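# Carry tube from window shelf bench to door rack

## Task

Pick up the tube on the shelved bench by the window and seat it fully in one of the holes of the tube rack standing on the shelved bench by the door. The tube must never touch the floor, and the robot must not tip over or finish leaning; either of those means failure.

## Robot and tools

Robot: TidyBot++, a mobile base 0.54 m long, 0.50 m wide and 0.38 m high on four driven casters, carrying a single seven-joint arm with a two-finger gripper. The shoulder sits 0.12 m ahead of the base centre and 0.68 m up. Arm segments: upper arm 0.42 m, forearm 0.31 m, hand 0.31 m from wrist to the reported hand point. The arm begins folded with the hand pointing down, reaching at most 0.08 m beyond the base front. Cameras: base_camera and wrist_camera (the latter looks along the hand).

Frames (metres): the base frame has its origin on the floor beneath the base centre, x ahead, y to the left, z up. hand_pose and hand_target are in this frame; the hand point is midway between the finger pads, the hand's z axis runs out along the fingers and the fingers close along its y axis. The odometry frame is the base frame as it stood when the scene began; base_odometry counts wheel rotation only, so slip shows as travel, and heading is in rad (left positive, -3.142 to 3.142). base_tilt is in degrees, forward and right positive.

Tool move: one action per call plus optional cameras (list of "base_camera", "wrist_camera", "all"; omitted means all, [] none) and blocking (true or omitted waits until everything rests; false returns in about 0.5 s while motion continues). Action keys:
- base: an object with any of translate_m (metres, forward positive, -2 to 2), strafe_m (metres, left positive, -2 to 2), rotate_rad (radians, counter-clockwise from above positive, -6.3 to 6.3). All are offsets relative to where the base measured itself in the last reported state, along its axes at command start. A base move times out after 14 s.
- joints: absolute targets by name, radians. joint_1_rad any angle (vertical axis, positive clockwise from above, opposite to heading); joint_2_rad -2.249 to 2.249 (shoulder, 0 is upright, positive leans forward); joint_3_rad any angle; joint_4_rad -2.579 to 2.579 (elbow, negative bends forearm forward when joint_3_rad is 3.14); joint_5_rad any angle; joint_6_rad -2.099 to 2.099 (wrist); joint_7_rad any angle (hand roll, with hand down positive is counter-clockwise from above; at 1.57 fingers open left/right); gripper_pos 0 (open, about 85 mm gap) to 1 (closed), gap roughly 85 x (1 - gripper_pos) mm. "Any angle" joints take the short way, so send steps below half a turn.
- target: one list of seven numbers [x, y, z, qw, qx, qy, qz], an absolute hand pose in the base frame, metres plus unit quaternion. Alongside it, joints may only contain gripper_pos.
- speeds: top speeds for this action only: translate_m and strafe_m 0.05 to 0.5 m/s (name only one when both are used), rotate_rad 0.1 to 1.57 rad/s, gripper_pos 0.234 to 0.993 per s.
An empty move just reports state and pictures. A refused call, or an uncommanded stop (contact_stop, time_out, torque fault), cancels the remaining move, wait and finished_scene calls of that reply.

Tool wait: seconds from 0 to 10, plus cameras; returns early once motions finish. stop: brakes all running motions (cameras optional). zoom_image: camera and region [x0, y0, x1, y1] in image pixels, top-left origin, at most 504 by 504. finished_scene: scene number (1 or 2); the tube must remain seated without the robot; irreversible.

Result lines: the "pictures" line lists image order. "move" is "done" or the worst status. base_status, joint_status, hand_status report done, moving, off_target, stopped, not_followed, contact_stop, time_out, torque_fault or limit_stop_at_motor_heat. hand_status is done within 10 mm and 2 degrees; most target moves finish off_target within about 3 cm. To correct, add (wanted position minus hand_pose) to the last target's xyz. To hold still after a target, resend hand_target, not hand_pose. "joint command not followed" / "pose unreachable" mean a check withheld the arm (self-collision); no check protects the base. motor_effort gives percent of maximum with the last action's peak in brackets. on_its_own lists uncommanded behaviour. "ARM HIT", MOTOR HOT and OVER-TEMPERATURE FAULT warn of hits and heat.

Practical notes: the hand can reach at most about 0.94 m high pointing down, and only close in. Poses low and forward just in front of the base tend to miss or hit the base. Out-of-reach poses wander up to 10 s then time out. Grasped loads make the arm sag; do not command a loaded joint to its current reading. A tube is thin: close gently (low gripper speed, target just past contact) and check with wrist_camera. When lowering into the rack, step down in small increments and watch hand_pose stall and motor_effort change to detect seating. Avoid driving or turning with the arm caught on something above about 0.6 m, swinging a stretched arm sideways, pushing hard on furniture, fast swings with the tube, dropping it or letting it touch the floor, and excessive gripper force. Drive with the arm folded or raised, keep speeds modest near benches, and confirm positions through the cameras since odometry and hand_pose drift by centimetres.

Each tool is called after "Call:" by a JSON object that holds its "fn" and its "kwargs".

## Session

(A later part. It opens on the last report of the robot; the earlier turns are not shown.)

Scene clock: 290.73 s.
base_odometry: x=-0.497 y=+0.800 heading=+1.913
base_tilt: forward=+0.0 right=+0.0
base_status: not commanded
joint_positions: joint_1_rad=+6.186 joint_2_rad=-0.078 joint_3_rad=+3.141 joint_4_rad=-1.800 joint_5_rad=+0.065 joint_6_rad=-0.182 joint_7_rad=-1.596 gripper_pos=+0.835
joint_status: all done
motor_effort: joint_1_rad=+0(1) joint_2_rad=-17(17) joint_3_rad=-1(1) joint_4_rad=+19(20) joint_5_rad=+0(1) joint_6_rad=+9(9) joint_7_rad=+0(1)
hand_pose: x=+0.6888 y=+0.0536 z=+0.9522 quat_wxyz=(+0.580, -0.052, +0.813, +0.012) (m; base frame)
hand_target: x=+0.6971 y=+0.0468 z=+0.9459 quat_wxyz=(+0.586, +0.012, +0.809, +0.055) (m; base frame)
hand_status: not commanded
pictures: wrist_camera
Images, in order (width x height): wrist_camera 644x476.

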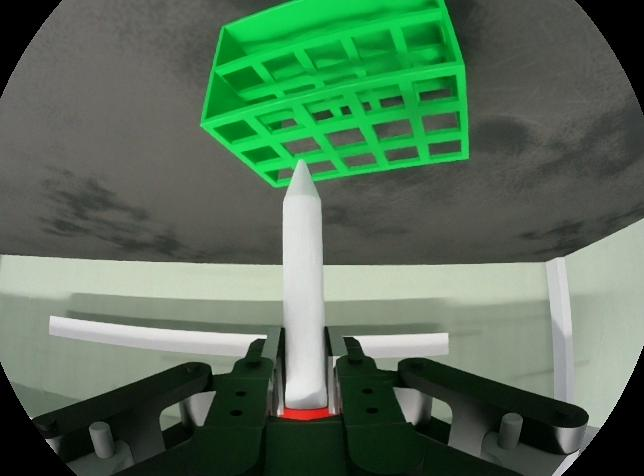

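Call:
{"fn": "move", "kwargs": {"joints": {"joint_1_rad": -0.082, "joint_2_rad": -0.0575, "joint_4_rad": -1.8366, "joint_6_rad": -0.103}, "cameras": ["wrist_camera"]}}

Call:
{"fn": "zoom_image", "kwargs": {"camera": "wrist_camera", "region": [270, 120, 330, 170]}}

Scene clock: 298.33 s.
move: done
base_odometry: x=-0.497 y=+0.800 heading=+1.913
base_tilt: forward=+0.0 right=+0.0
base_status: not commanded
joint_positions: joint_1_rad=+6.186 joint_2_rad=-0.076 joint_3_rad=+3.141 joint_4_rad=-1.814 joint_5_rad=+0.065 joint_6_rad=-0.164 joint_7_rad=-1.596 gripper_pos=+0.835
joint_status: all done
motor_effort: joint_1_rad=+0(1) joint_2_rad=-17(18) joint_3_rad=+0(1) joint_4_rad=+19(21) joint_5_rad=+0(1) joint_6_rad=+9(9) joint_7_rad=+1(1)
hand_pose: x=+0.6887 y=+0.0540 z=+0.9480 quat_wxyz=(+0.581, -0.053, +0.812, +0.013) (m; base frame)
hand_target: x=+0.6969 y=+0.0468 z=+0.9415 quat_wxyz=(+0.586, +0.012, +0.808, +0.055) (m; base frame)
hand_status: not commanded
pictures: wrist_camera
Images, in order (width x height): wrist_camera 644x476.

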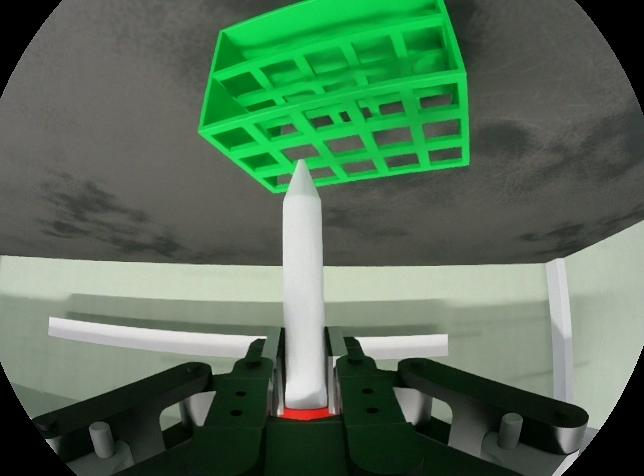

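Scaled by 8.400.

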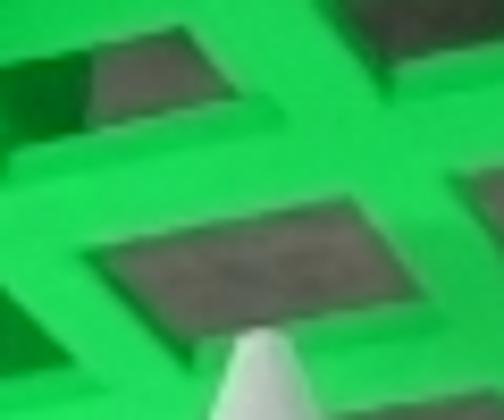

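Call:
{"fn": "move", "kwargs": {"joints": {"joint_1_rad": -0.082, "joint_2_rad": -0.055, "joint_4_rad": -1.847, "joint_6_rad": -0.095}, "cameras": ["wrist_camera"]}}

Call:
{"fn": "zoom_image", "kwargs": {"camera": "wrist_camera", "region": [270, 120, 330, 170]}}

Scene clock: 301.80 s.
move: done
base_odometry: x=-0.497 y=+0.800 heading=+1.913
base_tilt: forward=+0.0 right=-0.1
base_status: not commanded
joint_positions: joint_1_rad=+6.186 joint_2_rad=-0.075 joint_3_rad=+3.141 joint_4_rad=-1.824 joint_5_rad=+0.065 joint_6_rad=-0.156 joint_7_rad=-1.596 gripper_pos=+0.835
joint_status: all done
motor_effort: joint_1_rad=+0(1) joint_2_rad=-17(18) joint_3_rad=+0(1) joint_4_rad=+19(20) joint_5_rad=+1(1) joint_6_rad=+9(9) joint_7_rad=-1(1)
hand_pose: x=+0.6884 y=+0.0541 z=+0.9433 quat_wxyz=(+0.579, -0.053, +0.813, +0.013) (m; base frame)
hand_target: x=+0.6966 y=+0.0468 z=+0.9362 quat_wxyz=(+0.584, +0.012, +0.810, +0.055) (m; base frame)
hand_status: not commanded
pictures: wrist_camera
Images, in order (width x height): wrist_camera 644x476.

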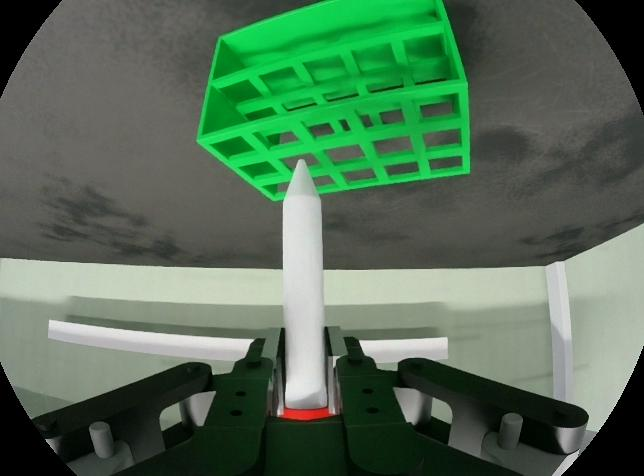

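Scaled by 8.400.

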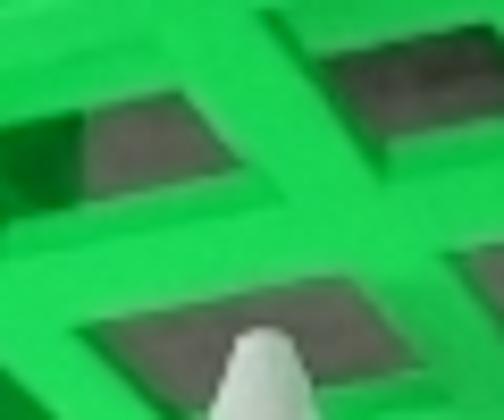

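Call:
{"fn": "move", "kwargs": {"joints": {"joint_1_rad": -0.082, "joint_2_rad": -0.0525, "joint_4_rad": -1.859, "joint_6_rad": -0.082}, "cameras": ["wrist_camera"]}}

Call:
{"fn": "zoom_image", "kwargs": {"camera": "wrist_camera", "region": [260, 120, 350, 195]}}

Scene clock: 303.73 s.
move: done
base_odometry: x=-0.497 y=+0.800 heading=+1.913
base_tilt: forward=+0.0 right=+0.0
base_status: not commanded
joint_positions: joint_1_rad=+6.186 joint_2_rad=-0.072 joint_3_rad=+3.141 joint_4_rad=-1.836 joint_5_rad=+0.065 joint_6_rad=-0.143 joint_7_rad=-1.596 gripper_pos=+0.835
joint_status: all done
motor_effort: joint_1_rad=+1(1) joint_2_rad=-17(17) joint_3_rad=+0(1) joint_4_rad=+20(20) joint_5_rad=+0(1) joint_6_rad=+8(9) joint_7_rad=+0(1)
hand_pose: x=+0.6884 y=+0.0544 z=+0.9385 quat_wxyz=(+0.579, -0.053, +0.814, +0.013) (m; base frame)
hand_target: x=+0.6965 y=+0.0468 z=+0.9313 quat_wxyz=(+0.584, +0.012, +0.810, +0.055) (m; base frame)
hand_status: not commanded
pictures: wrist_camera
Images, in order (width x height): wrist_camera 644x476.

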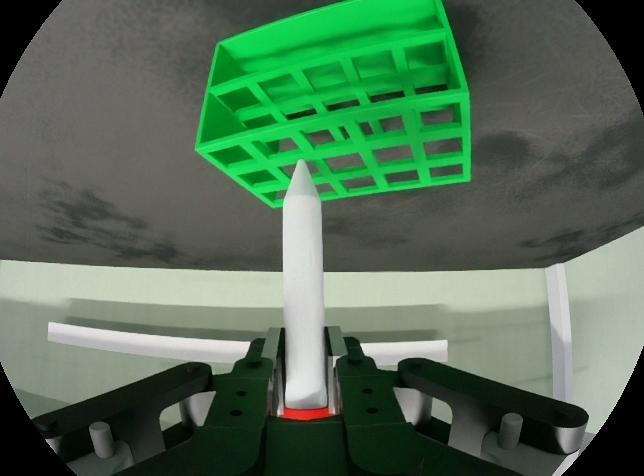

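Scaled by 5.600.

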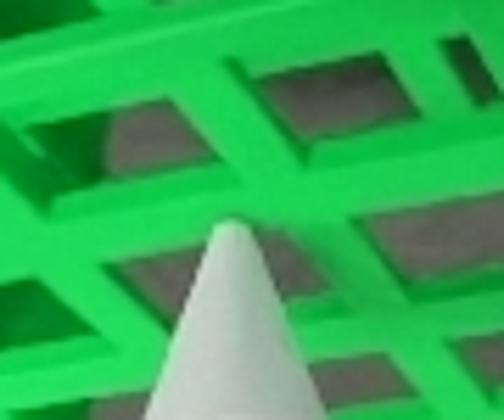

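Call:
{"fn": "move", "kwargs": {"joints": {"joint_4_rad": -1.79}, "cameras": []}}

Call:
{"fn": "move", "kwargs": {"joints": {"joint_1_rad": -0.082, "joint_2_rad": -0.0235, "joint_4_rad": -1.78, "joint_6_rad": -0.082}, "cameras": ["wrist_camera"]}}

Call:
{"fn": "zoom_image", "kwargs": {"camera": "wrist_camera", "region": [260, 120, 350, 195]}}

Scene clock: 311.90 s.
move: done
base_odometry: x=-0.497 y=+0.800 heading=+1.913
base_tilt: forward=+0.0 right=-0.1
base_status: not commanded
joint_positions: joint_1_rad=+6.186 joint_2_rad=-0.070 joint_3_rad=+3.141 joint_4_rad=-1.793 joint_5_rad=+0.065 joint_6_rad=-0.140 joint_7_rad=-1.596 gripper_pos=+0.835
joint_status: all done
motor_effort: joint_1_rad=+0(1) joint_2_rad=-17(18) joint_3_rad=+0(1) joint_4_rad=+19(21) joint_5_rad=-1(1) joint_6_rad=+9(9) joint_7_rad=+0(1)
hand_pose: x=+0.6960 y=+0.0552 z=+0.9642 quat_wxyz=(+0.597, -0.052, +0.801, +0.014) (m; base frame)
hand_target: x=+0.7068 y=+0.0476 z=+0.9732 quat_wxyz=(+0.611, +0.012, +0.789, +0.058) (m; base frame)
hand_status: not commanded
pictures: none
No camera images: "cameras" was empty.

Scene clock: 312.63 s.
move: done
base_odometry: x=-0.497 y=+0.800 heading=+1.913
base_tilt: forward=+0.0 right=+0.0
base_status: not commanded
joint_positions: joint_1_rad=+6.186 joint_2_rad=-0.039 joint_3_rad=+3.141 joint_4_rad=-1.787 joint_5_rad=+0.065 joint_6_rad=-0.140 joint_7_rad=-1.596 gripper_pos=+0.835
joint_status: all done
motor_effort: joint_1_rad=+1(2) joint_2_rad=-18(19) joint_3_rad=-1(1) joint_4_rad=+19(20) joint_5_rad=-1(1) joint_6_rad=+9(9) joint_7_rad=-1(1)
hand_pose: x=+0.7051 y=+0.0561 z=+0.9496 quat_wxyz=(+0.586, -0.053, +0.808, +0.014) (m; base frame)
hand_target: x=+0.7164 y=+0.0484 z=+0.9621 quat_wxyz=(+0.604, +0.012, +0.795, +0.057) (m; base frame)
hand_status: not commanded
pictures: wrist_camera
Images, in order (width x height): wrist_camera 644x476.

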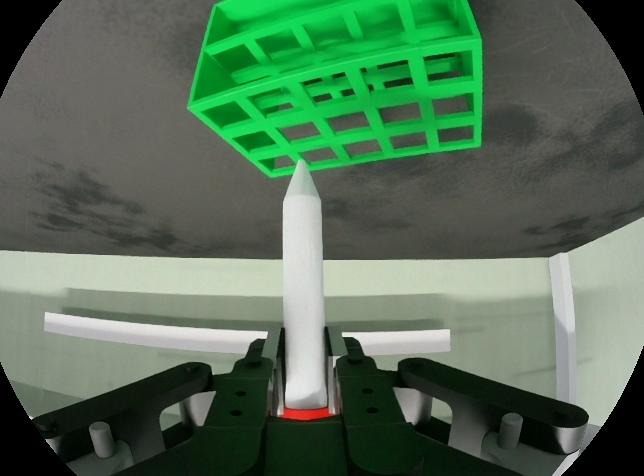

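Scaled by 5.600.

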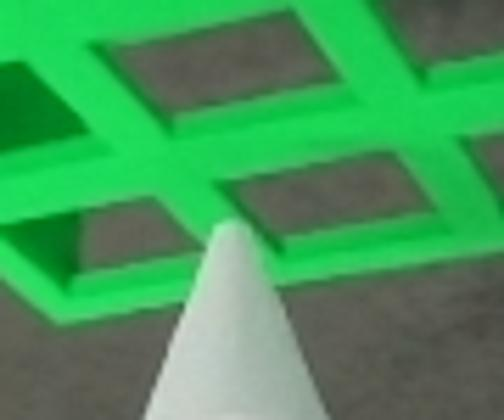

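Call:
{"fn": "move", "kwargs": {"joints": {"joint_1_rad": -0.082, "joint_2_rad": -0.0235, "joint_4_rad": -1.8235, "joint_6_rad": -0.082}, "cameras": ["wrist_camera"]}}

Call:
{"fn": "zoom_image", "kwargs": {"camera": "wrist_camera", "region": [260, 120, 350, 195]}}

Scene clock: 320.43 s.
move: done
base_odometry: x=-0.497 y=+0.800 heading=+1.913
base_tilt: forward=+0.0 right=+0.0
base_status: not commanded
joint_positions: joint_1_rad=+6.186 joint_2_rad=-0.038 joint_3_rad=+3.141 joint_4_rad=-1.809 joint_5_rad=+0.065 joint_6_rad=-0.139 joint_7_rad=-1.596 gripper_pos=+0.835
joint_status: all done
motor_effort: joint_1_rad=-1(1) joint_2_rad=-18(19) joint_3_rad=+0(1) joint_4_rad=+19(21) joint_5_rad=+1(1) joint_6_rad=+9(10) joint_7_rad=+0(1)
hand_pose: x=+0.7020 y=+0.0558 z=+0.9362 quat_wxyz=(+0.577, -0.053, +0.815, +0.013) (m; base frame)
hand_target: x=+0.7097 y=+0.0479 z=+0.9357 quat_wxyz=(+0.586, +0.012, +0.808, +0.055) (m; base frame)
hand_status: not commanded
pictures: wrist_camera
Images, in order (width x height): wrist_camera 644x476.

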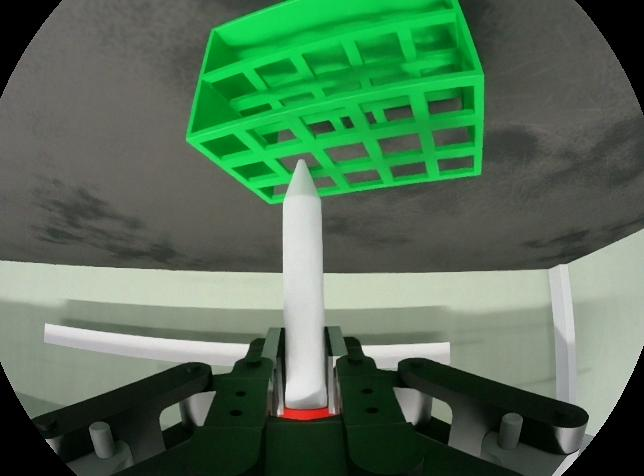

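Scaled by 5.600.

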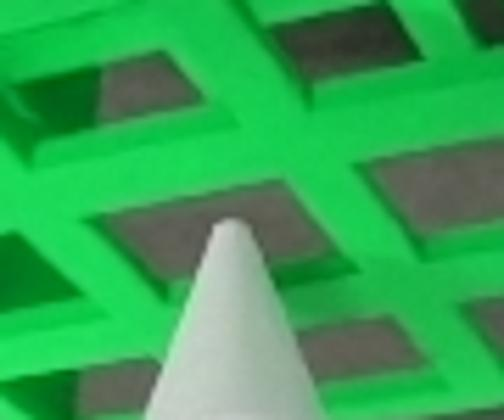

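Call:
{"fn": "move", "kwargs": {"joints": {"joint_1_rad": -0.081, "joint_2_rad": -0.0195, "joint_4_rad": -1.847, "joint_6_rad": -0.053}, "cameras": ["wrist_camera"]}}

Call:
{"fn": "zoom_image", "kwargs": {"camera": "wrist_camera", "region": [260, 120, 350, 195]}}

Scene clock: 328.60 s.
move: done
base_odometry: x=-0.497 y=+0.800 heading=+1.913
base_tilt: forward=+0.0 right=+0.0
base_status: not commanded
joint_positions: joint_1_rad=+6.186 joint_2_rad=-0.037 joint_3_rad=+3.141 joint_4_rad=-1.828 joint_5_rad=+0.065 joint_6_rad=-0.112 joint_7_rad=-1.596 gripper_pos=+0.835
joint_status: all done
motor_effort: joint_1_rad=+0(1) joint_2_rad=-18(19) joint_3_rad=+0(1) joint_4_rad=+19(21) joint_5_rad=+0(1) joint_6_rad=+9(9) joint_7_rad=+0(1)
hand_pose: x=+0.7018 y=+0.0561 z=+0.9325 quat_wxyz=(+0.581, -0.053, +0.812, +0.014) (m; base frame)
hand_target: x=+0.7095 y=+0.0472 z=+0.9278 quat_wxyz=(+0.587, +0.013, +0.808, +0.055) (m; base frame)
hand_status: not commanded
pictures: wrist_camera
Images, in order (width x height): wrist_camera 644x476.

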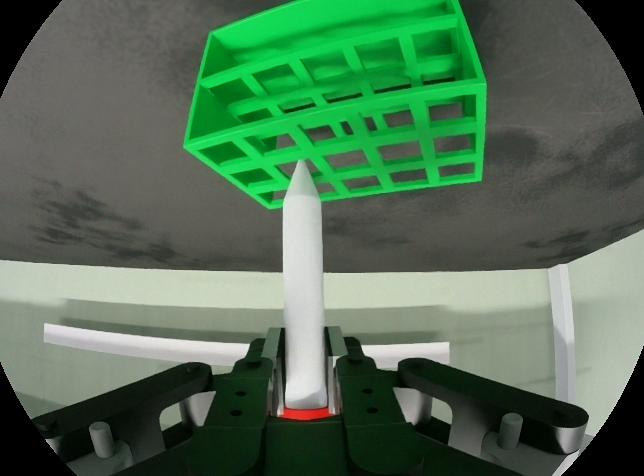

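Scaled by 5.600.

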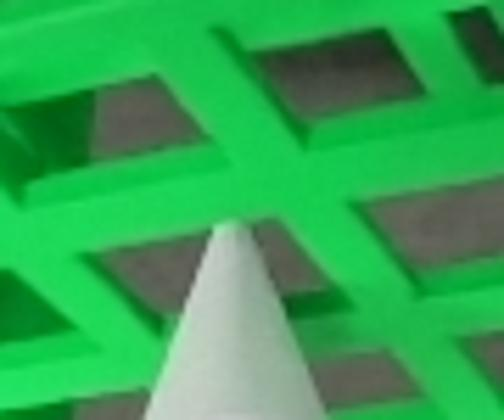

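Call:
{"fn": "zoom_image", "kwargs": {"camera": "wrist_camera", "region": [285, 145, 321, 175]}}

Scaled by 14.000.

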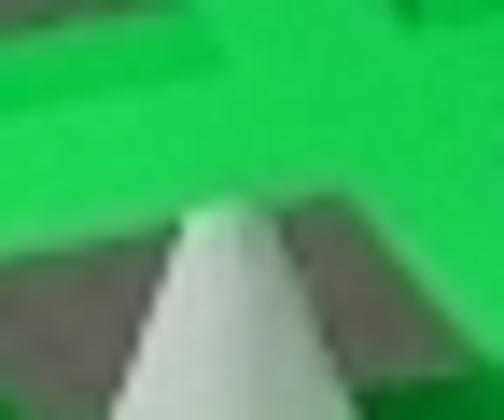

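Call:
{"fn": "zoom_image", "kwargs": {"camera": "wrist_camera", "region": [272, 180, 332, 240]}}

Call:
{"fn": "zoom_image", "kwargs": {"camera": "wrist_camera", "region": [262, 300, 352, 420]}}

Scaled by 8.400.

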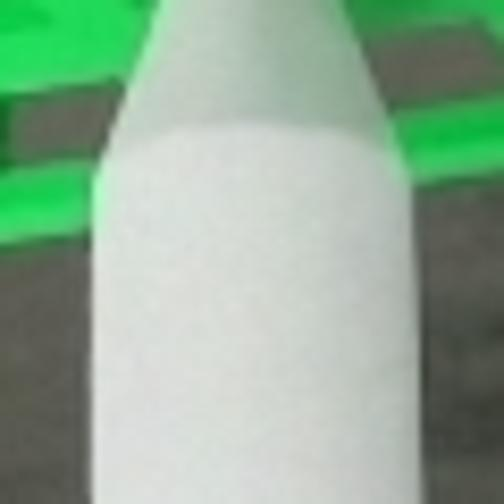

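Scaled by 4.200.

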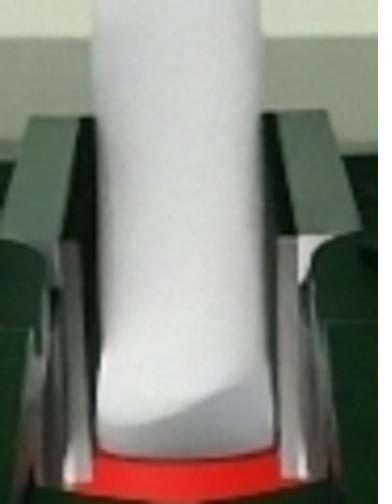

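Call:
{"fn": "move", "kwargs": {"joints": {"joint_1_rad": -0.081, "joint_2_rad": -0.0165, "joint_4_rad": -1.855, "joint_6_rad": -0.0455}, "cameras": ["wrist_camera"]}}

Call:
{"fn": "zoom_image", "kwargs": {"camera": "wrist_camera", "region": [281, 145, 323, 180]}}

Scene clock: 342.90 s.
move: done
base_odometry: x=-0.497 y=+0.800 heading=+1.913
base_tilt: forward=+0.0 right=+0.0
base_status: not commanded
joint_positions: joint_1_rad=+6.186 joint_2_rad=-0.036 joint_3_rad=+3.141 joint_4_rad=-1.833 joint_5_rad=+0.065 joint_6_rad=-0.106 joint_7_rad=-1.596 gripper_pos=+0.835
joint_status: all done
motor_effort: joint_1_rad=+0(1) joint_2_rad=-18(19) joint_3_rad=+0(1) joint_4_rad=+19(20) joint_5_rad=+0(1) joint_6_rad=+8(9) joint_7_rad=+0(1)
hand_pose: x=+0.7016 y=+0.0562 z=+0.9303 quat_wxyz=(+0.580, -0.054, +0.812, +0.014) (m; base frame)
hand_target: x=+0.7095 y=+0.0473 z=+0.9234 quat_wxyz=(+0.586, +0.013, +0.809, +0.055) (m; base frame)
hand_status: not commanded
pictures: wrist_camera
Images, in order (width x height): wrist_camera 644x476.

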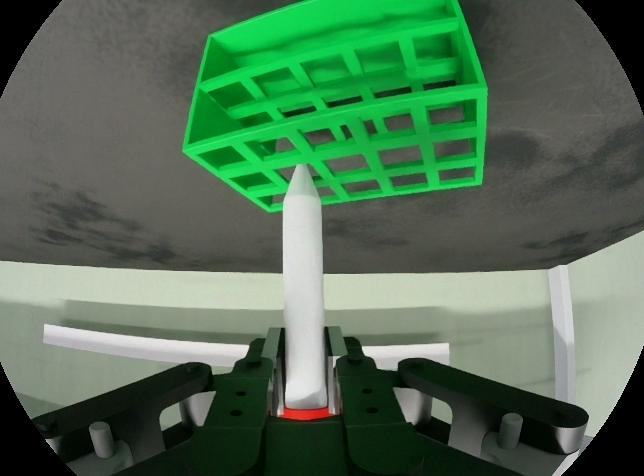

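Scaled by 12.000.

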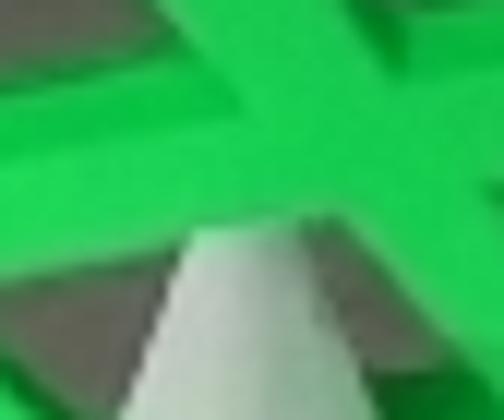

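Call:
{"fn": "zoom_image", "kwargs": {"camera": "wrist_camera", "region": [265, 140, 337, 200]}}

Scaled by 7.000.

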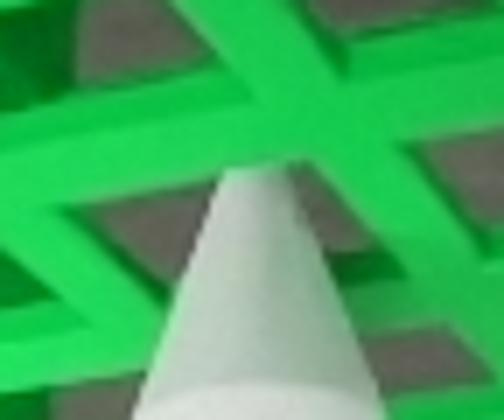

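Call:
{"fn": "move", "kwargs": {"joints": {"joint_1_rad": -0.0775}, "cameras": ["wrist_camera"]}}

Call:
{"fn": "zoom_image", "kwargs": {"camera": "wrist_camera", "region": [265, 140, 337, 200]}}

Scene clock: 351.03 s.
move: done
base_odometry: x=-0.497 y=+0.800 heading=+1.913
base_tilt: forward=+0.0 right=-0.1
base_status: not commanded
joint_positions: joint_1_rad=+6.190 joint_2_rad=-0.036 joint_3_rad=+3.141 joint_4_rad=-1.833 joint_5_rad=+0.065 joint_6_rad=-0.106 joint_7_rad=-1.596 gripper_pos=+0.835
joint_status: all done
motor_effort: joint_1_rad=+0(1) joint_2_rad=-18(18) joint_3_rad=+0(1) joint_4_rad=+19(20) joint_5_rad=+1(1) joint_6_rad=+8(9) joint_7_rad=+0(1)
hand_pose: x=+0.7019 y=+0.0538 z=+0.9303 quat_wxyz=(+0.580, -0.052, +0.813, +0.013) (m; base frame)
hand_target: x=+0.7097 y=+0.0452 z=+0.9234 quat_wxyz=(+0.586, +0.014, +0.809, +0.054) (m; base frame)
hand_status: not commanded
pictures: wrist_camera
Images, in order (width x height): wrist_camera 644x476.

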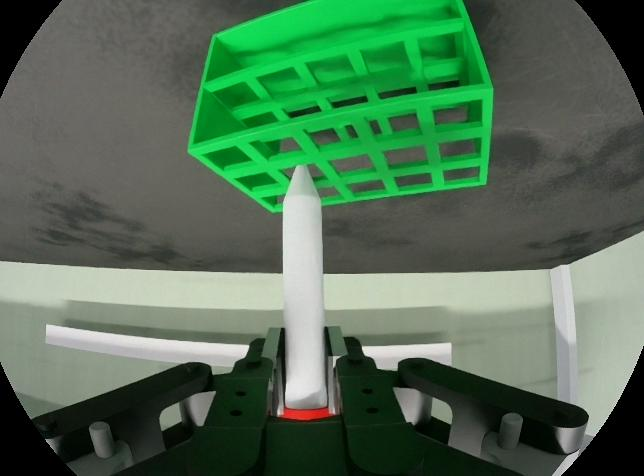

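Scaled by 7.000.

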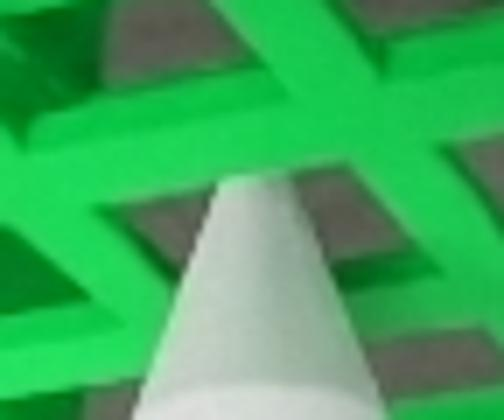

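Call:
{"fn": "move", "kwargs": {"joints": {"joint_2_rad": -0.0134, "joint_4_rad": -1.868, "joint_6_rad": -0.030}, "cameras": ["wrist_camera"]}}

Call:
{"fn": "zoom_image", "kwargs": {"camera": "wrist_camera", "region": [265, 140, 337, 200]}}

Scene clock: 353.63 s.
move: done
base_odometry: x=-0.497 y=+0.800 heading=+1.913
base_tilt: forward=+0.0 right=-0.1
base_status: not commanded
joint_positions: joint_1_rad=+6.190 joint_2_rad=-0.034 joint_3_rad=+3.141 joint_4_rad=-1.846 joint_5_rad=+0.065 joint_6_rad=-0.090 joint_7_rad=-1.596 gripper_pos=+0.835
joint_status: all done
motor_effort: joint_1_rad=+0(1) joint_2_rad=-18(19) joint_3_rad=-1(1) joint_4_rad=+19(20) joint_5_rad=+1(1) joint_6_rad=+8(9) joint_7_rad=+0(1)
hand_pose: x=+0.7019 y=+0.0542 z=+0.9258 quat_wxyz=(+0.581, -0.052, +0.812, +0.013) (m; base frame)
hand_target: x=+0.7096 y=+0.0452 z=+0.9184 quat_wxyz=(+0.585, +0.014, +0.809, +0.054) (m; base frame)
hand_status: not commanded
pictures: wrist_camera
Images, in order (width x height): wrist_camera 644x476.

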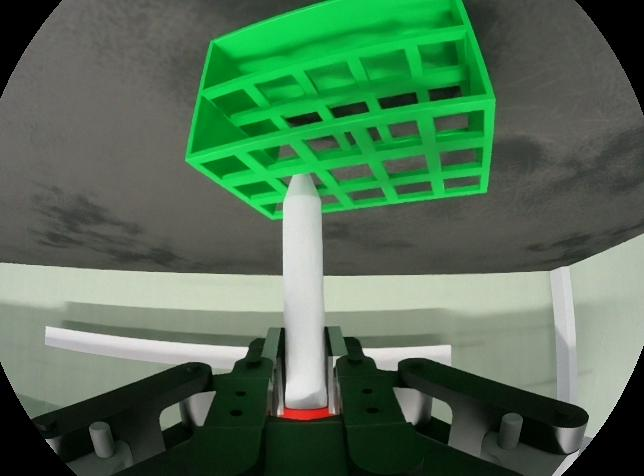

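Scaled by 7.000.

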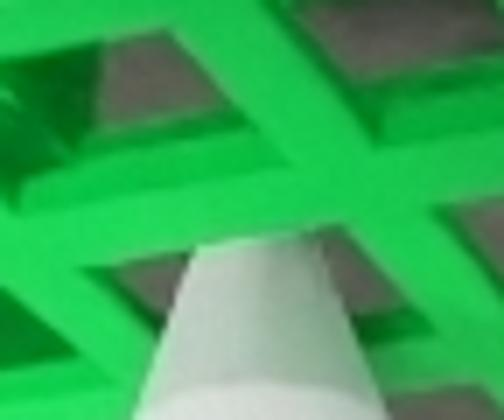

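Call:
{"fn": "move", "kwargs": {"joints": {"joint_1_rad": -0.0768, "joint_2_rad": -0.0085, "joint_4_rad": -1.881, "joint_6_rad": -0.016}, "cameras": ["wrist_camera"]}}

Call:
{"fn": "zoom_image", "kwargs": {"camera": "wrist_camera", "region": [265, 140, 337, 200]}}

Scene clock: 357.43 s.
move: done
base_odometry: x=-0.497 y=+0.800 heading=+1.913
base_tilt: forward=+0.0 right=-0.1
base_status: not commanded
joint_positions: joint_1_rad=+6.190 joint_2_rad=-0.028 joint_3_rad=+3.141 joint_4_rad=-1.859 joint_5_rad=+0.065 joint_6_rad=-0.076 joint_7_rad=-1.596 gripper_pos=+0.835
joint_status: all done
motor_effort: joint_1_rad=+0(1) joint_2_rad=-18(19) joint_3_rad=+0(1) joint_4_rad=+19(20) joint_5_rad=+0(1) joint_6_rad=+8(9) joint_7_rad=-1(1)
hand_pose: x=+0.7023 y=+0.0544 z=+0.9193 quat_wxyz=(+0.579, -0.053, +0.814, +0.014) (m; base frame)
hand_target: x=+0.7096 y=+0.0448 z=+0.9119 quat_wxyz=(+0.584, +0.014, +0.810, +0.053) (m; base frame)
hand_status: not commanded
pictures: wrist_camera
Images, in order (width x height): wrist_camera 644x476.

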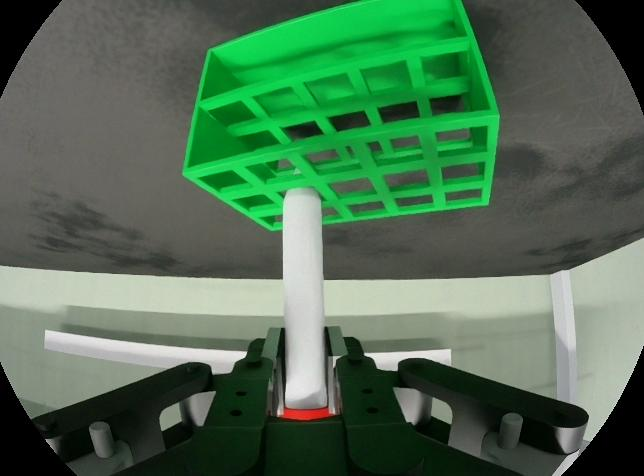

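Scaled by 7.000.

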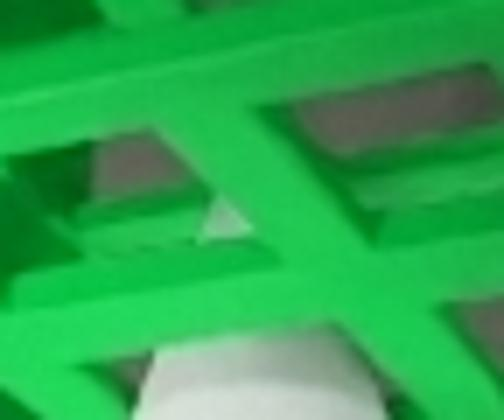

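Call:
{"fn": "zoom_image", "kwargs": {"camera": "wrist_camera", "region": [270, 175, 334, 215]}}

Scaled by 7.875.

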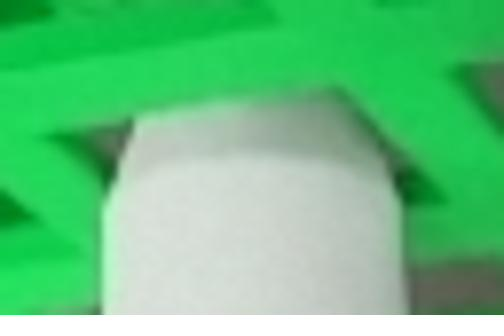

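Call:
{"fn": "move", "kwargs": {"joints": {"joint_1_rad": -0.0757, "joint_2_rad": -0.0036, "joint_4_rad": -1.8985, "joint_6_rad": 0.0075}, "cameras": ["wrist_camera"]}}

Call:
{"fn": "zoom_image", "kwargs": {"camera": "wrist_camera", "region": [262, 175, 342, 225]}}

Scene clock: 366.03 s.
move: done
base_odometry: x=-0.497 y=+0.800 heading=+1.913
base_tilt: forward=+0.0 right=+0.0
base_status: not commanded
joint_positions: joint_1_rad=+6.192 joint_2_rad=-0.024 joint_3_rad=+3.141 joint_4_rad=-1.876 joint_5_rad=+0.065 joint_6_rad=-0.052 joint_7_rad=-1.596 gripper_pos=+0.835
joint_status: all done
motor_effort: joint_1_rad=+0(2) joint_2_rad=-18(19) joint_3_rad=-1(1) joint_4_rad=+19(20) joint_5_rad=+1(1) joint_6_rad=+9(9) joint_7_rad=+0(1)
hand_pose: x=+0.7025 y=+0.0542 z=+0.9131 quat_wxyz=(+0.580, -0.053, +0.813, +0.014) (m; base frame)
hand_target: x=+0.7097 y=+0.0441 z=+0.9055 quat_wxyz=(+0.584, +0.015, +0.810, +0.053) (m; base frame)
hand_status: not commanded
pictures: wrist_camera
Images, in order (width x height): wrist_camera 644x476.

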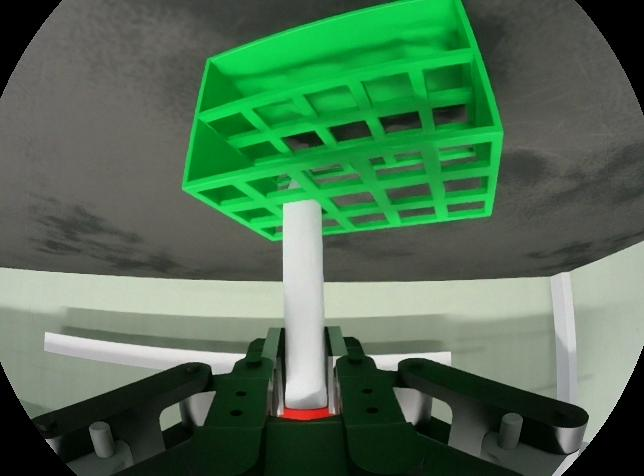

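Scaled by 6.300.

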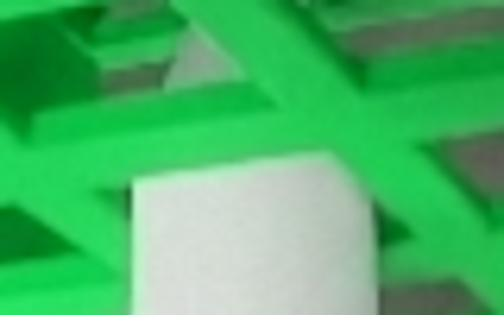

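Call:
{"fn": "move", "kwargs": {"joints": {"joint_1_rad": -0.0747, "joint_2_rad": 0.003, "joint_4_rad": -1.9205, "joint_6_rad": 0.034}, "cameras": ["wrist_camera"]}}

Call:
{"fn": "zoom_image", "kwargs": {"camera": "wrist_camera", "region": [262, 150, 342, 230]}}

Scene clock: 368.47 s.
move: done
base_odometry: x=-0.497 y=+0.800 heading=+1.913
base_tilt: forward=+0.0 right=-0.1
base_status: not commanded
joint_positions: joint_1_rad=+6.192 joint_2_rad=-0.016 joint_3_rad=+3.141 joint_4_rad=-1.899 joint_5_rad=+0.065 joint_6_rad=-0.025 joint_7_rad=-1.596 gripper_pos=+0.835
joint_status: all done
motor_effort: joint_1_rad=+0(1) joint_2_rad=-18(19) joint_3_rad=+0(1) joint_4_rad=+19(20) joint_5_rad=+0(1) joint_6_rad=+8(9) joint_7_rad=+0(1)
hand_pose: x=+0.7026 y=+0.0542 z=+0.9029 quat_wxyz=(+0.578, -0.053, +0.814, +0.014) (m; base frame)
hand_target: x=+0.7093 y=+0.0435 z=+0.8964 quat_wxyz=(+0.584, +0.015, +0.810, +0.053) (m; base frame)
hand_status: not commanded
pictures: wrist_camera
Images, in order (width x height): wrist_camera 644x476.

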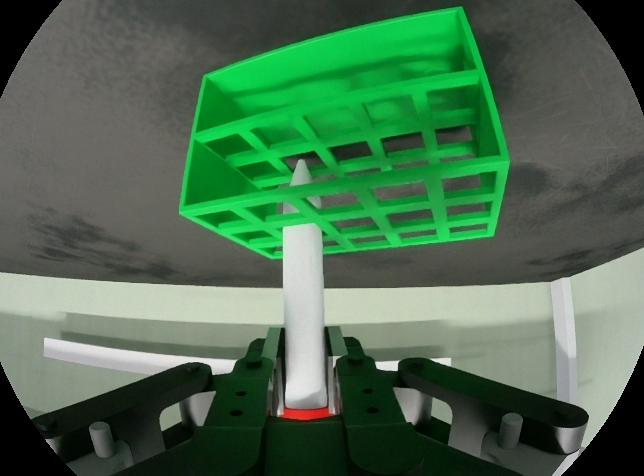

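Scaled by 6.300.

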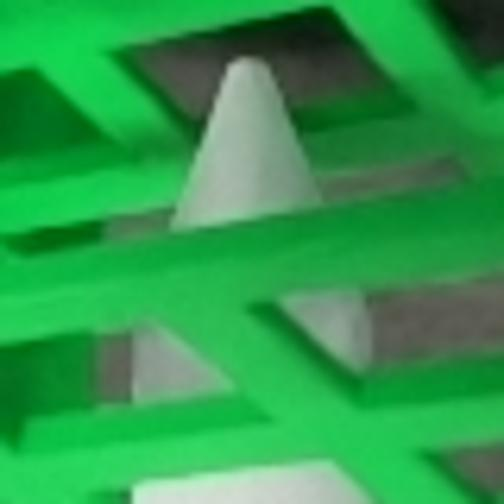

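Call:
{"fn": "move", "kwargs": {"joints": {"joint_1_rad": -0.0725, "joint_7_rad": -1.71}, "cameras": ["wrist_camera"]}}

Call:
{"fn": "zoom_image", "kwargs": {"camera": "wrist_camera", "region": [262, 150, 342, 230]}}

Scene clock: 377.07 s.
move: done
base_odometry: x=-0.497 y=+0.800 heading=+1.913
base_tilt: forward=+0.0 right=+0.0
base_status: not commanded
joint_positions: joint_1_rad=+6.195 joint_2_rad=-0.016 joint_3_rad=+3.141 joint_4_rad=-1.899 joint_5_rad=+0.065 joint_6_rad=-0.025 joint_7_rad=-1.631 gripper_pos=+0.835
joint_status: all done
motor_effort: joint_1_rad=+1(1) joint_2_rad=-18(19) joint_3_rad=+0(1) joint_4_rad=+19(19) joint_5_rad=+0(1) joint_6_rad=+8(9) joint_7_rad=+0(1)
hand_pose: x=+0.7028 y=+0.0527 z=+0.9029 quat_wxyz=(+0.578, -0.037, +0.815, +0.024) (m; base frame)
hand_target: x=+0.7094 y=+0.0422 z=+0.8964 quat_wxyz=(+0.583, +0.028, +0.810, +0.061) (m; base frame)
hand_status: not commanded
pictures: wrist_camera
Images, in order (width x height): wrist_camera 644x476.

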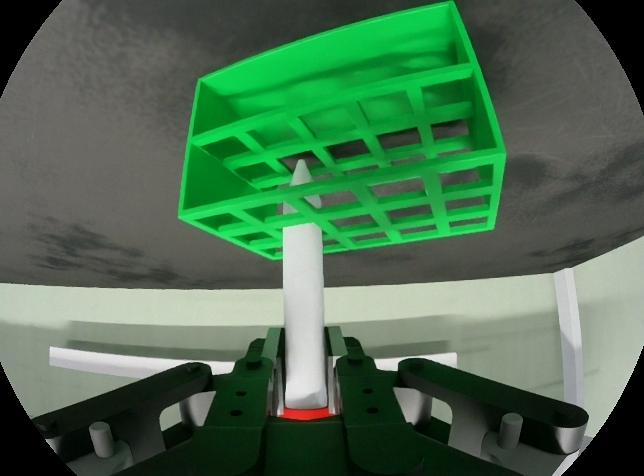

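Scaled by 6.300.

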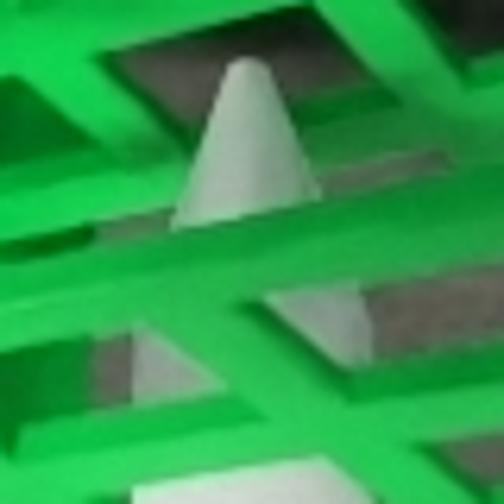

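Call:
{"fn": "zoom_image", "kwargs": {"camera": "wrist_camera", "region": [262, 205, 342, 255]}}

Scaled by 6.300.

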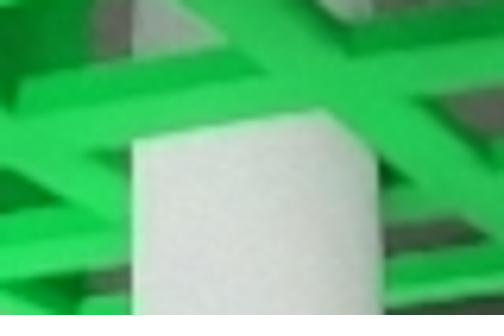

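Call:
{"fn": "move", "kwargs": {"joints": {"joint_1_rad": -0.0713, "joint_2_rad": 0.0087, "joint_4_rad": -1.939, "joint_6_rad": 0.058}, "cameras": ["wrist_camera"]}}

Call:
{"fn": "zoom_image", "kwargs": {"camera": "wrist_camera", "region": [262, 150, 342, 250]}}

Scene clock: 382.07 s.
move: done
base_odometry: x=-0.497 y=+0.800 heading=+1.913
base_tilt: forward=+0.0 right=-0.1
base_status: not commanded
joint_positions: joint_1_rad=+6.196 joint_2_rad=-0.011 joint_3_rad=+3.141 joint_4_rad=-1.918 joint_5_rad=+0.065 joint_6_rad=-0.001 joint_7_rad=-1.631 gripper_pos=+0.835
joint_status: all done
motor_effort: joint_1_rad=+1(1) joint_2_rad=-19(19) joint_3_rad=+0(1) joint_4_rad=+19(20) joint_5_rad=-1(1) joint_6_rad=+8(9) joint_7_rad=+0(1)
hand_pose: x=+0.7026 y=+0.0526 z=+0.8959 quat_wxyz=(+0.578, -0.037, +0.815, +0.024) (m; base frame)
hand_target: x=+0.7091 y=+0.0415 z=+0.8893 quat_wxyz=(+0.583, +0.029, +0.810, +0.061) (m; base frame)
hand_status: not commanded
pictures: wrist_camera
Images, in order (width x height): wrist_camera 644x476.

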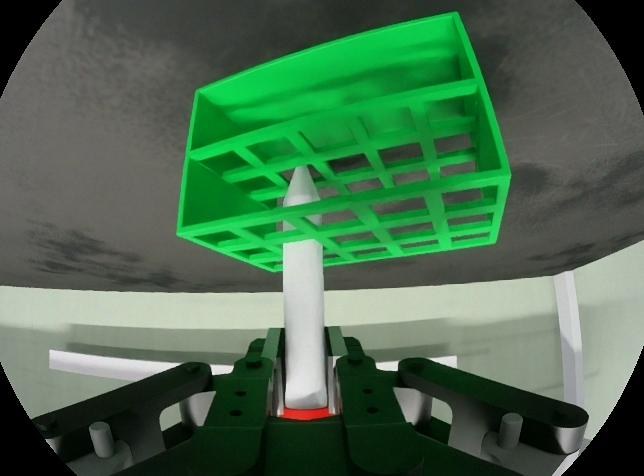

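Scaled by 5.040.

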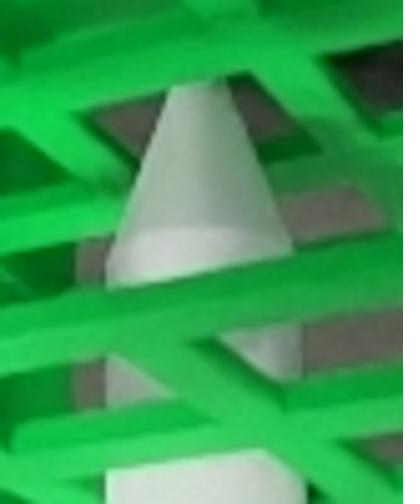

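Call:
{"fn": "move", "kwargs": {"joints": {"joint_1_rad": -0.0702, "joint_2_rad": 0.015, "joint_4_rad": -1.957, "joint_6_rad": 0.082}, "cameras": ["wrist_camera"]}}

Call:
{"fn": "zoom_image", "kwargs": {"camera": "wrist_camera", "region": [262, 160, 342, 260]}}

Scene clock: 384.13 s.
move: done
base_odometry: x=-0.497 y=+0.800 heading=+1.913
base_tilt: forward=+0.0 right=-0.1
base_status: not commanded
joint_positions: joint_1_rad=+6.197 joint_2_rad=-0.005 joint_3_rad=+3.141 joint_4_rad=-1.936 joint_5_rad=+0.065 joint_6_rad=+0.023 joint_7_rad=-1.631 gripper_pos=+0.835
joint_status: all done
motor_effort: joint_1_rad=+0(1) joint_2_rad=-18(19) joint_3_rad=+0(1) joint_4_rad=+19(19) joint_5_rad=+0(1) joint_6_rad=+8(9) joint_7_rad=+1(1)
hand_pose: x=+0.7026 y=+0.0526 z=+0.8887 quat_wxyz=(+0.578, -0.037, +0.815, +0.025) (m; base frame)
hand_target: x=+0.7089 y=+0.0408 z=+0.8821 quat_wxyz=(+0.583, +0.029, +0.810, +0.060) (m; base frame)
hand_status: not commanded
pictures: wrist_camera
Images, in order (width x height): wrist_camera 644x476.

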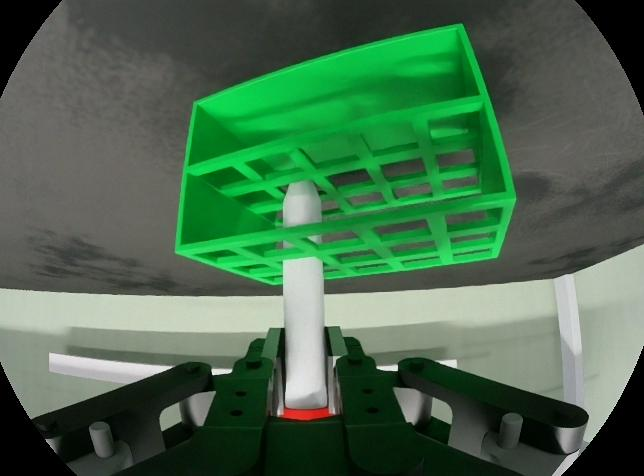

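Scaled by 5.040.

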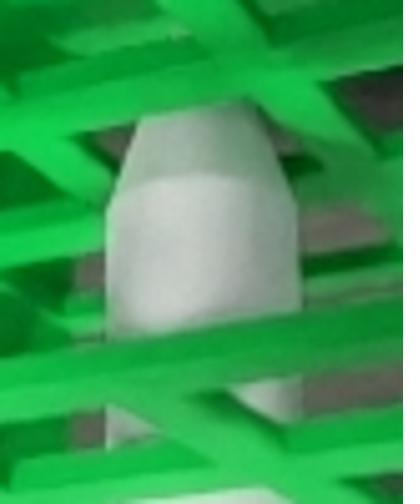

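Call:
{"fn": "move", "kwargs": {"joints": {"joint_1_rad": -0.0695, "joint_2_rad": 0.0213, "joint_4_rad": -1.9735, "joint_6_rad": 0.105}, "cameras": ["wrist_camera"]}}

Call:
{"fn": "zoom_image", "kwargs": {"camera": "wrist_camera", "region": [262, 170, 342, 270]}}

Scene clock: 385.67 s.
move: done
base_odometry: x=-0.497 y=+0.800 heading=+1.913
base_tilt: forward=+0.0 right=-0.1
base_status: not commanded
joint_positions: joint_1_rad=+6.198 joint_2_rad=+0.001 joint_3_rad=+3.141 joint_4_rad=-1.952 joint_5_rad=+0.065 joint_6_rad=+0.046 joint_7_rad=-1.631 gripper_pos=+0.835
joint_status: all done
motor_effort: joint_1_rad=+0(1) joint_2_rad=-19(19) joint_3_rad=+0(1) joint_4_rad=+18(19) joint_5_rad=+0(1) joint_6_rad=+8(9) joint_7_rad=+0(1)
hand_pose: x=+0.7026 y=+0.0526 z=+0.8823 quat_wxyz=(+0.578, -0.037, +0.815, +0.025) (m; base frame)
hand_target: x=+0.7087 y=+0.0404 z=+0.8755 quat_wxyz=(+0.583, +0.030, +0.810, +0.060) (m; base frame)
hand_status: not commanded
pictures: wrist_camera
Images, in order (width x height): wrist_camera 644x476.

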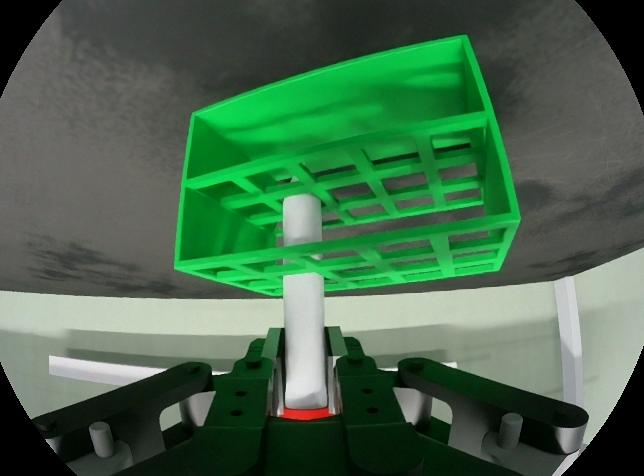

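Scaled by 5.040.

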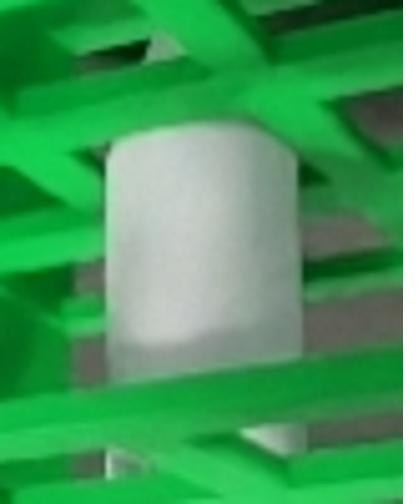

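Call:
{"fn": "move", "kwargs": {"joints": {"joint_1_rad": -0.0692, "joint_2_rad": 0.0245, "joint_4_rad": -1.981, "joint_6_rad": 0.1155}, "cameras": ["wrist_camera"]}}

Call:
{"fn": "move", "kwargs": {"joints": {"joint_1_rad": -0.0689, "joint_2_rad": 0.0277, "joint_4_rad": -1.989, "joint_6_rad": 0.126}, "cameras": ["wrist_camera"]}}

Scene clock: 387.03 s.
move: done
base_odometry: x=-0.497 y=+0.800 heading=+1.913
base_tilt: forward=+0.0 right=-0.1
base_status: not commanded
joint_positions: joint_1_rad=+6.198 joint_2_rad=+0.004 joint_3_rad=+3.141 joint_4_rad=-1.959 joint_5_rad=+0.065 joint_6_rad=+0.056 joint_7_rad=-1.631 gripper_pos=+0.835
joint_status: all done
motor_effort: joint_1_rad=+0(1) joint_2_rad=-19(19) joint_3_rad=-1(1) joint_4_rad=+18(19) joint_5_rad=+0(1) joint_6_rad=+9(9) joint_7_rad=+0(1)
hand_pose: x=+0.7026 y=+0.0526 z=+0.8800 quat_wxyz=(+0.578, -0.038, +0.814, +0.025) (m; base frame)
hand_target: x=+0.7087 y=+0.0402 z=+0.8724 quat_wxyz=(+0.583, +0.030, +0.810, +0.060) (m; base frame)
hand_status: not commanded
pictures: wrist_camera
Images, in order (width x height): wrist_camera 644x476.

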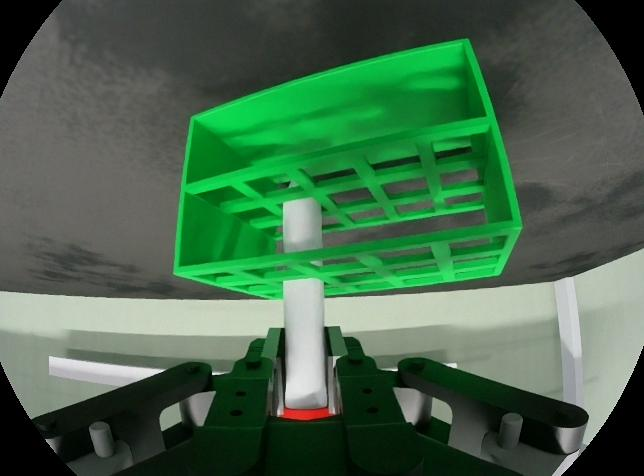

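Scene clock: 387.53 s.
move: done
base_odometry: x=-0.497 y=+0.800 heading=+1.913
base_tilt: forward=+0.0 right=-0.1
base_status: not commanded
joint_positions: joint_1_rad=+6.198 joint_2_rad=+0.007 joint_3_rad=+3.141 joint_4_rad=-1.966 joint_5_rad=+0.065 joint_6_rad=+0.066 joint_7_rad=-1.631 gripper_pos=+0.835
joint_status: all done
motor_effort: joint_1_rad=+0(1) joint_2_rad=-19(19) joint_3_rad=+0(1) joint_4_rad=+19(19) joint_5_rad=-1(1) joint_6_rad=+8(9) joint_7_rad=-1(1)
hand_pose: x=+0.7026 y=+0.0526 z=+0.8769 quat_wxyz=(+0.578, -0.038, +0.815, +0.025) (m; base frame)
hand_target: x=+0.7085 y=+0.0400 z=+0.8690 quat_wxyz=(+0.582, +0.030, +0.810, +0.060) (m; base frame)
hand_status: not commanded
pictures: wrist_camera
Images, in order (width x height): wrist_camera 644x476.

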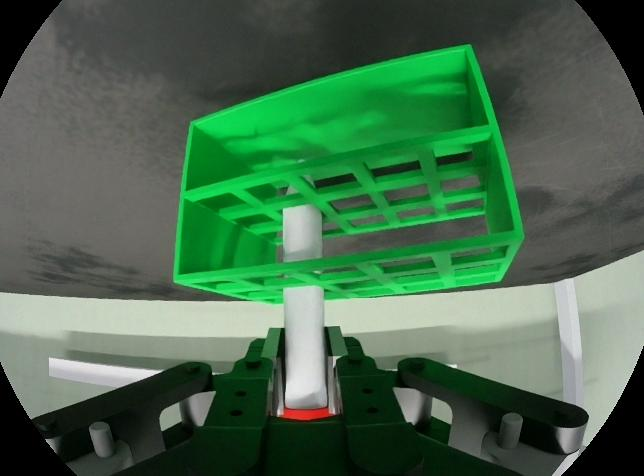

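Call:
{"fn": "zoom_image", "kwargs": {"camera": "wrist_camera", "region": [262, 140, 342, 210]}}

Scaled by 6.300.

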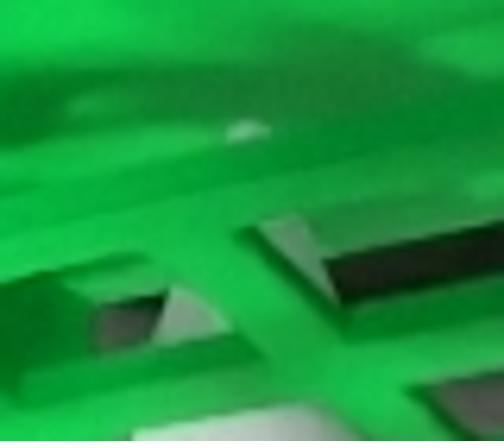

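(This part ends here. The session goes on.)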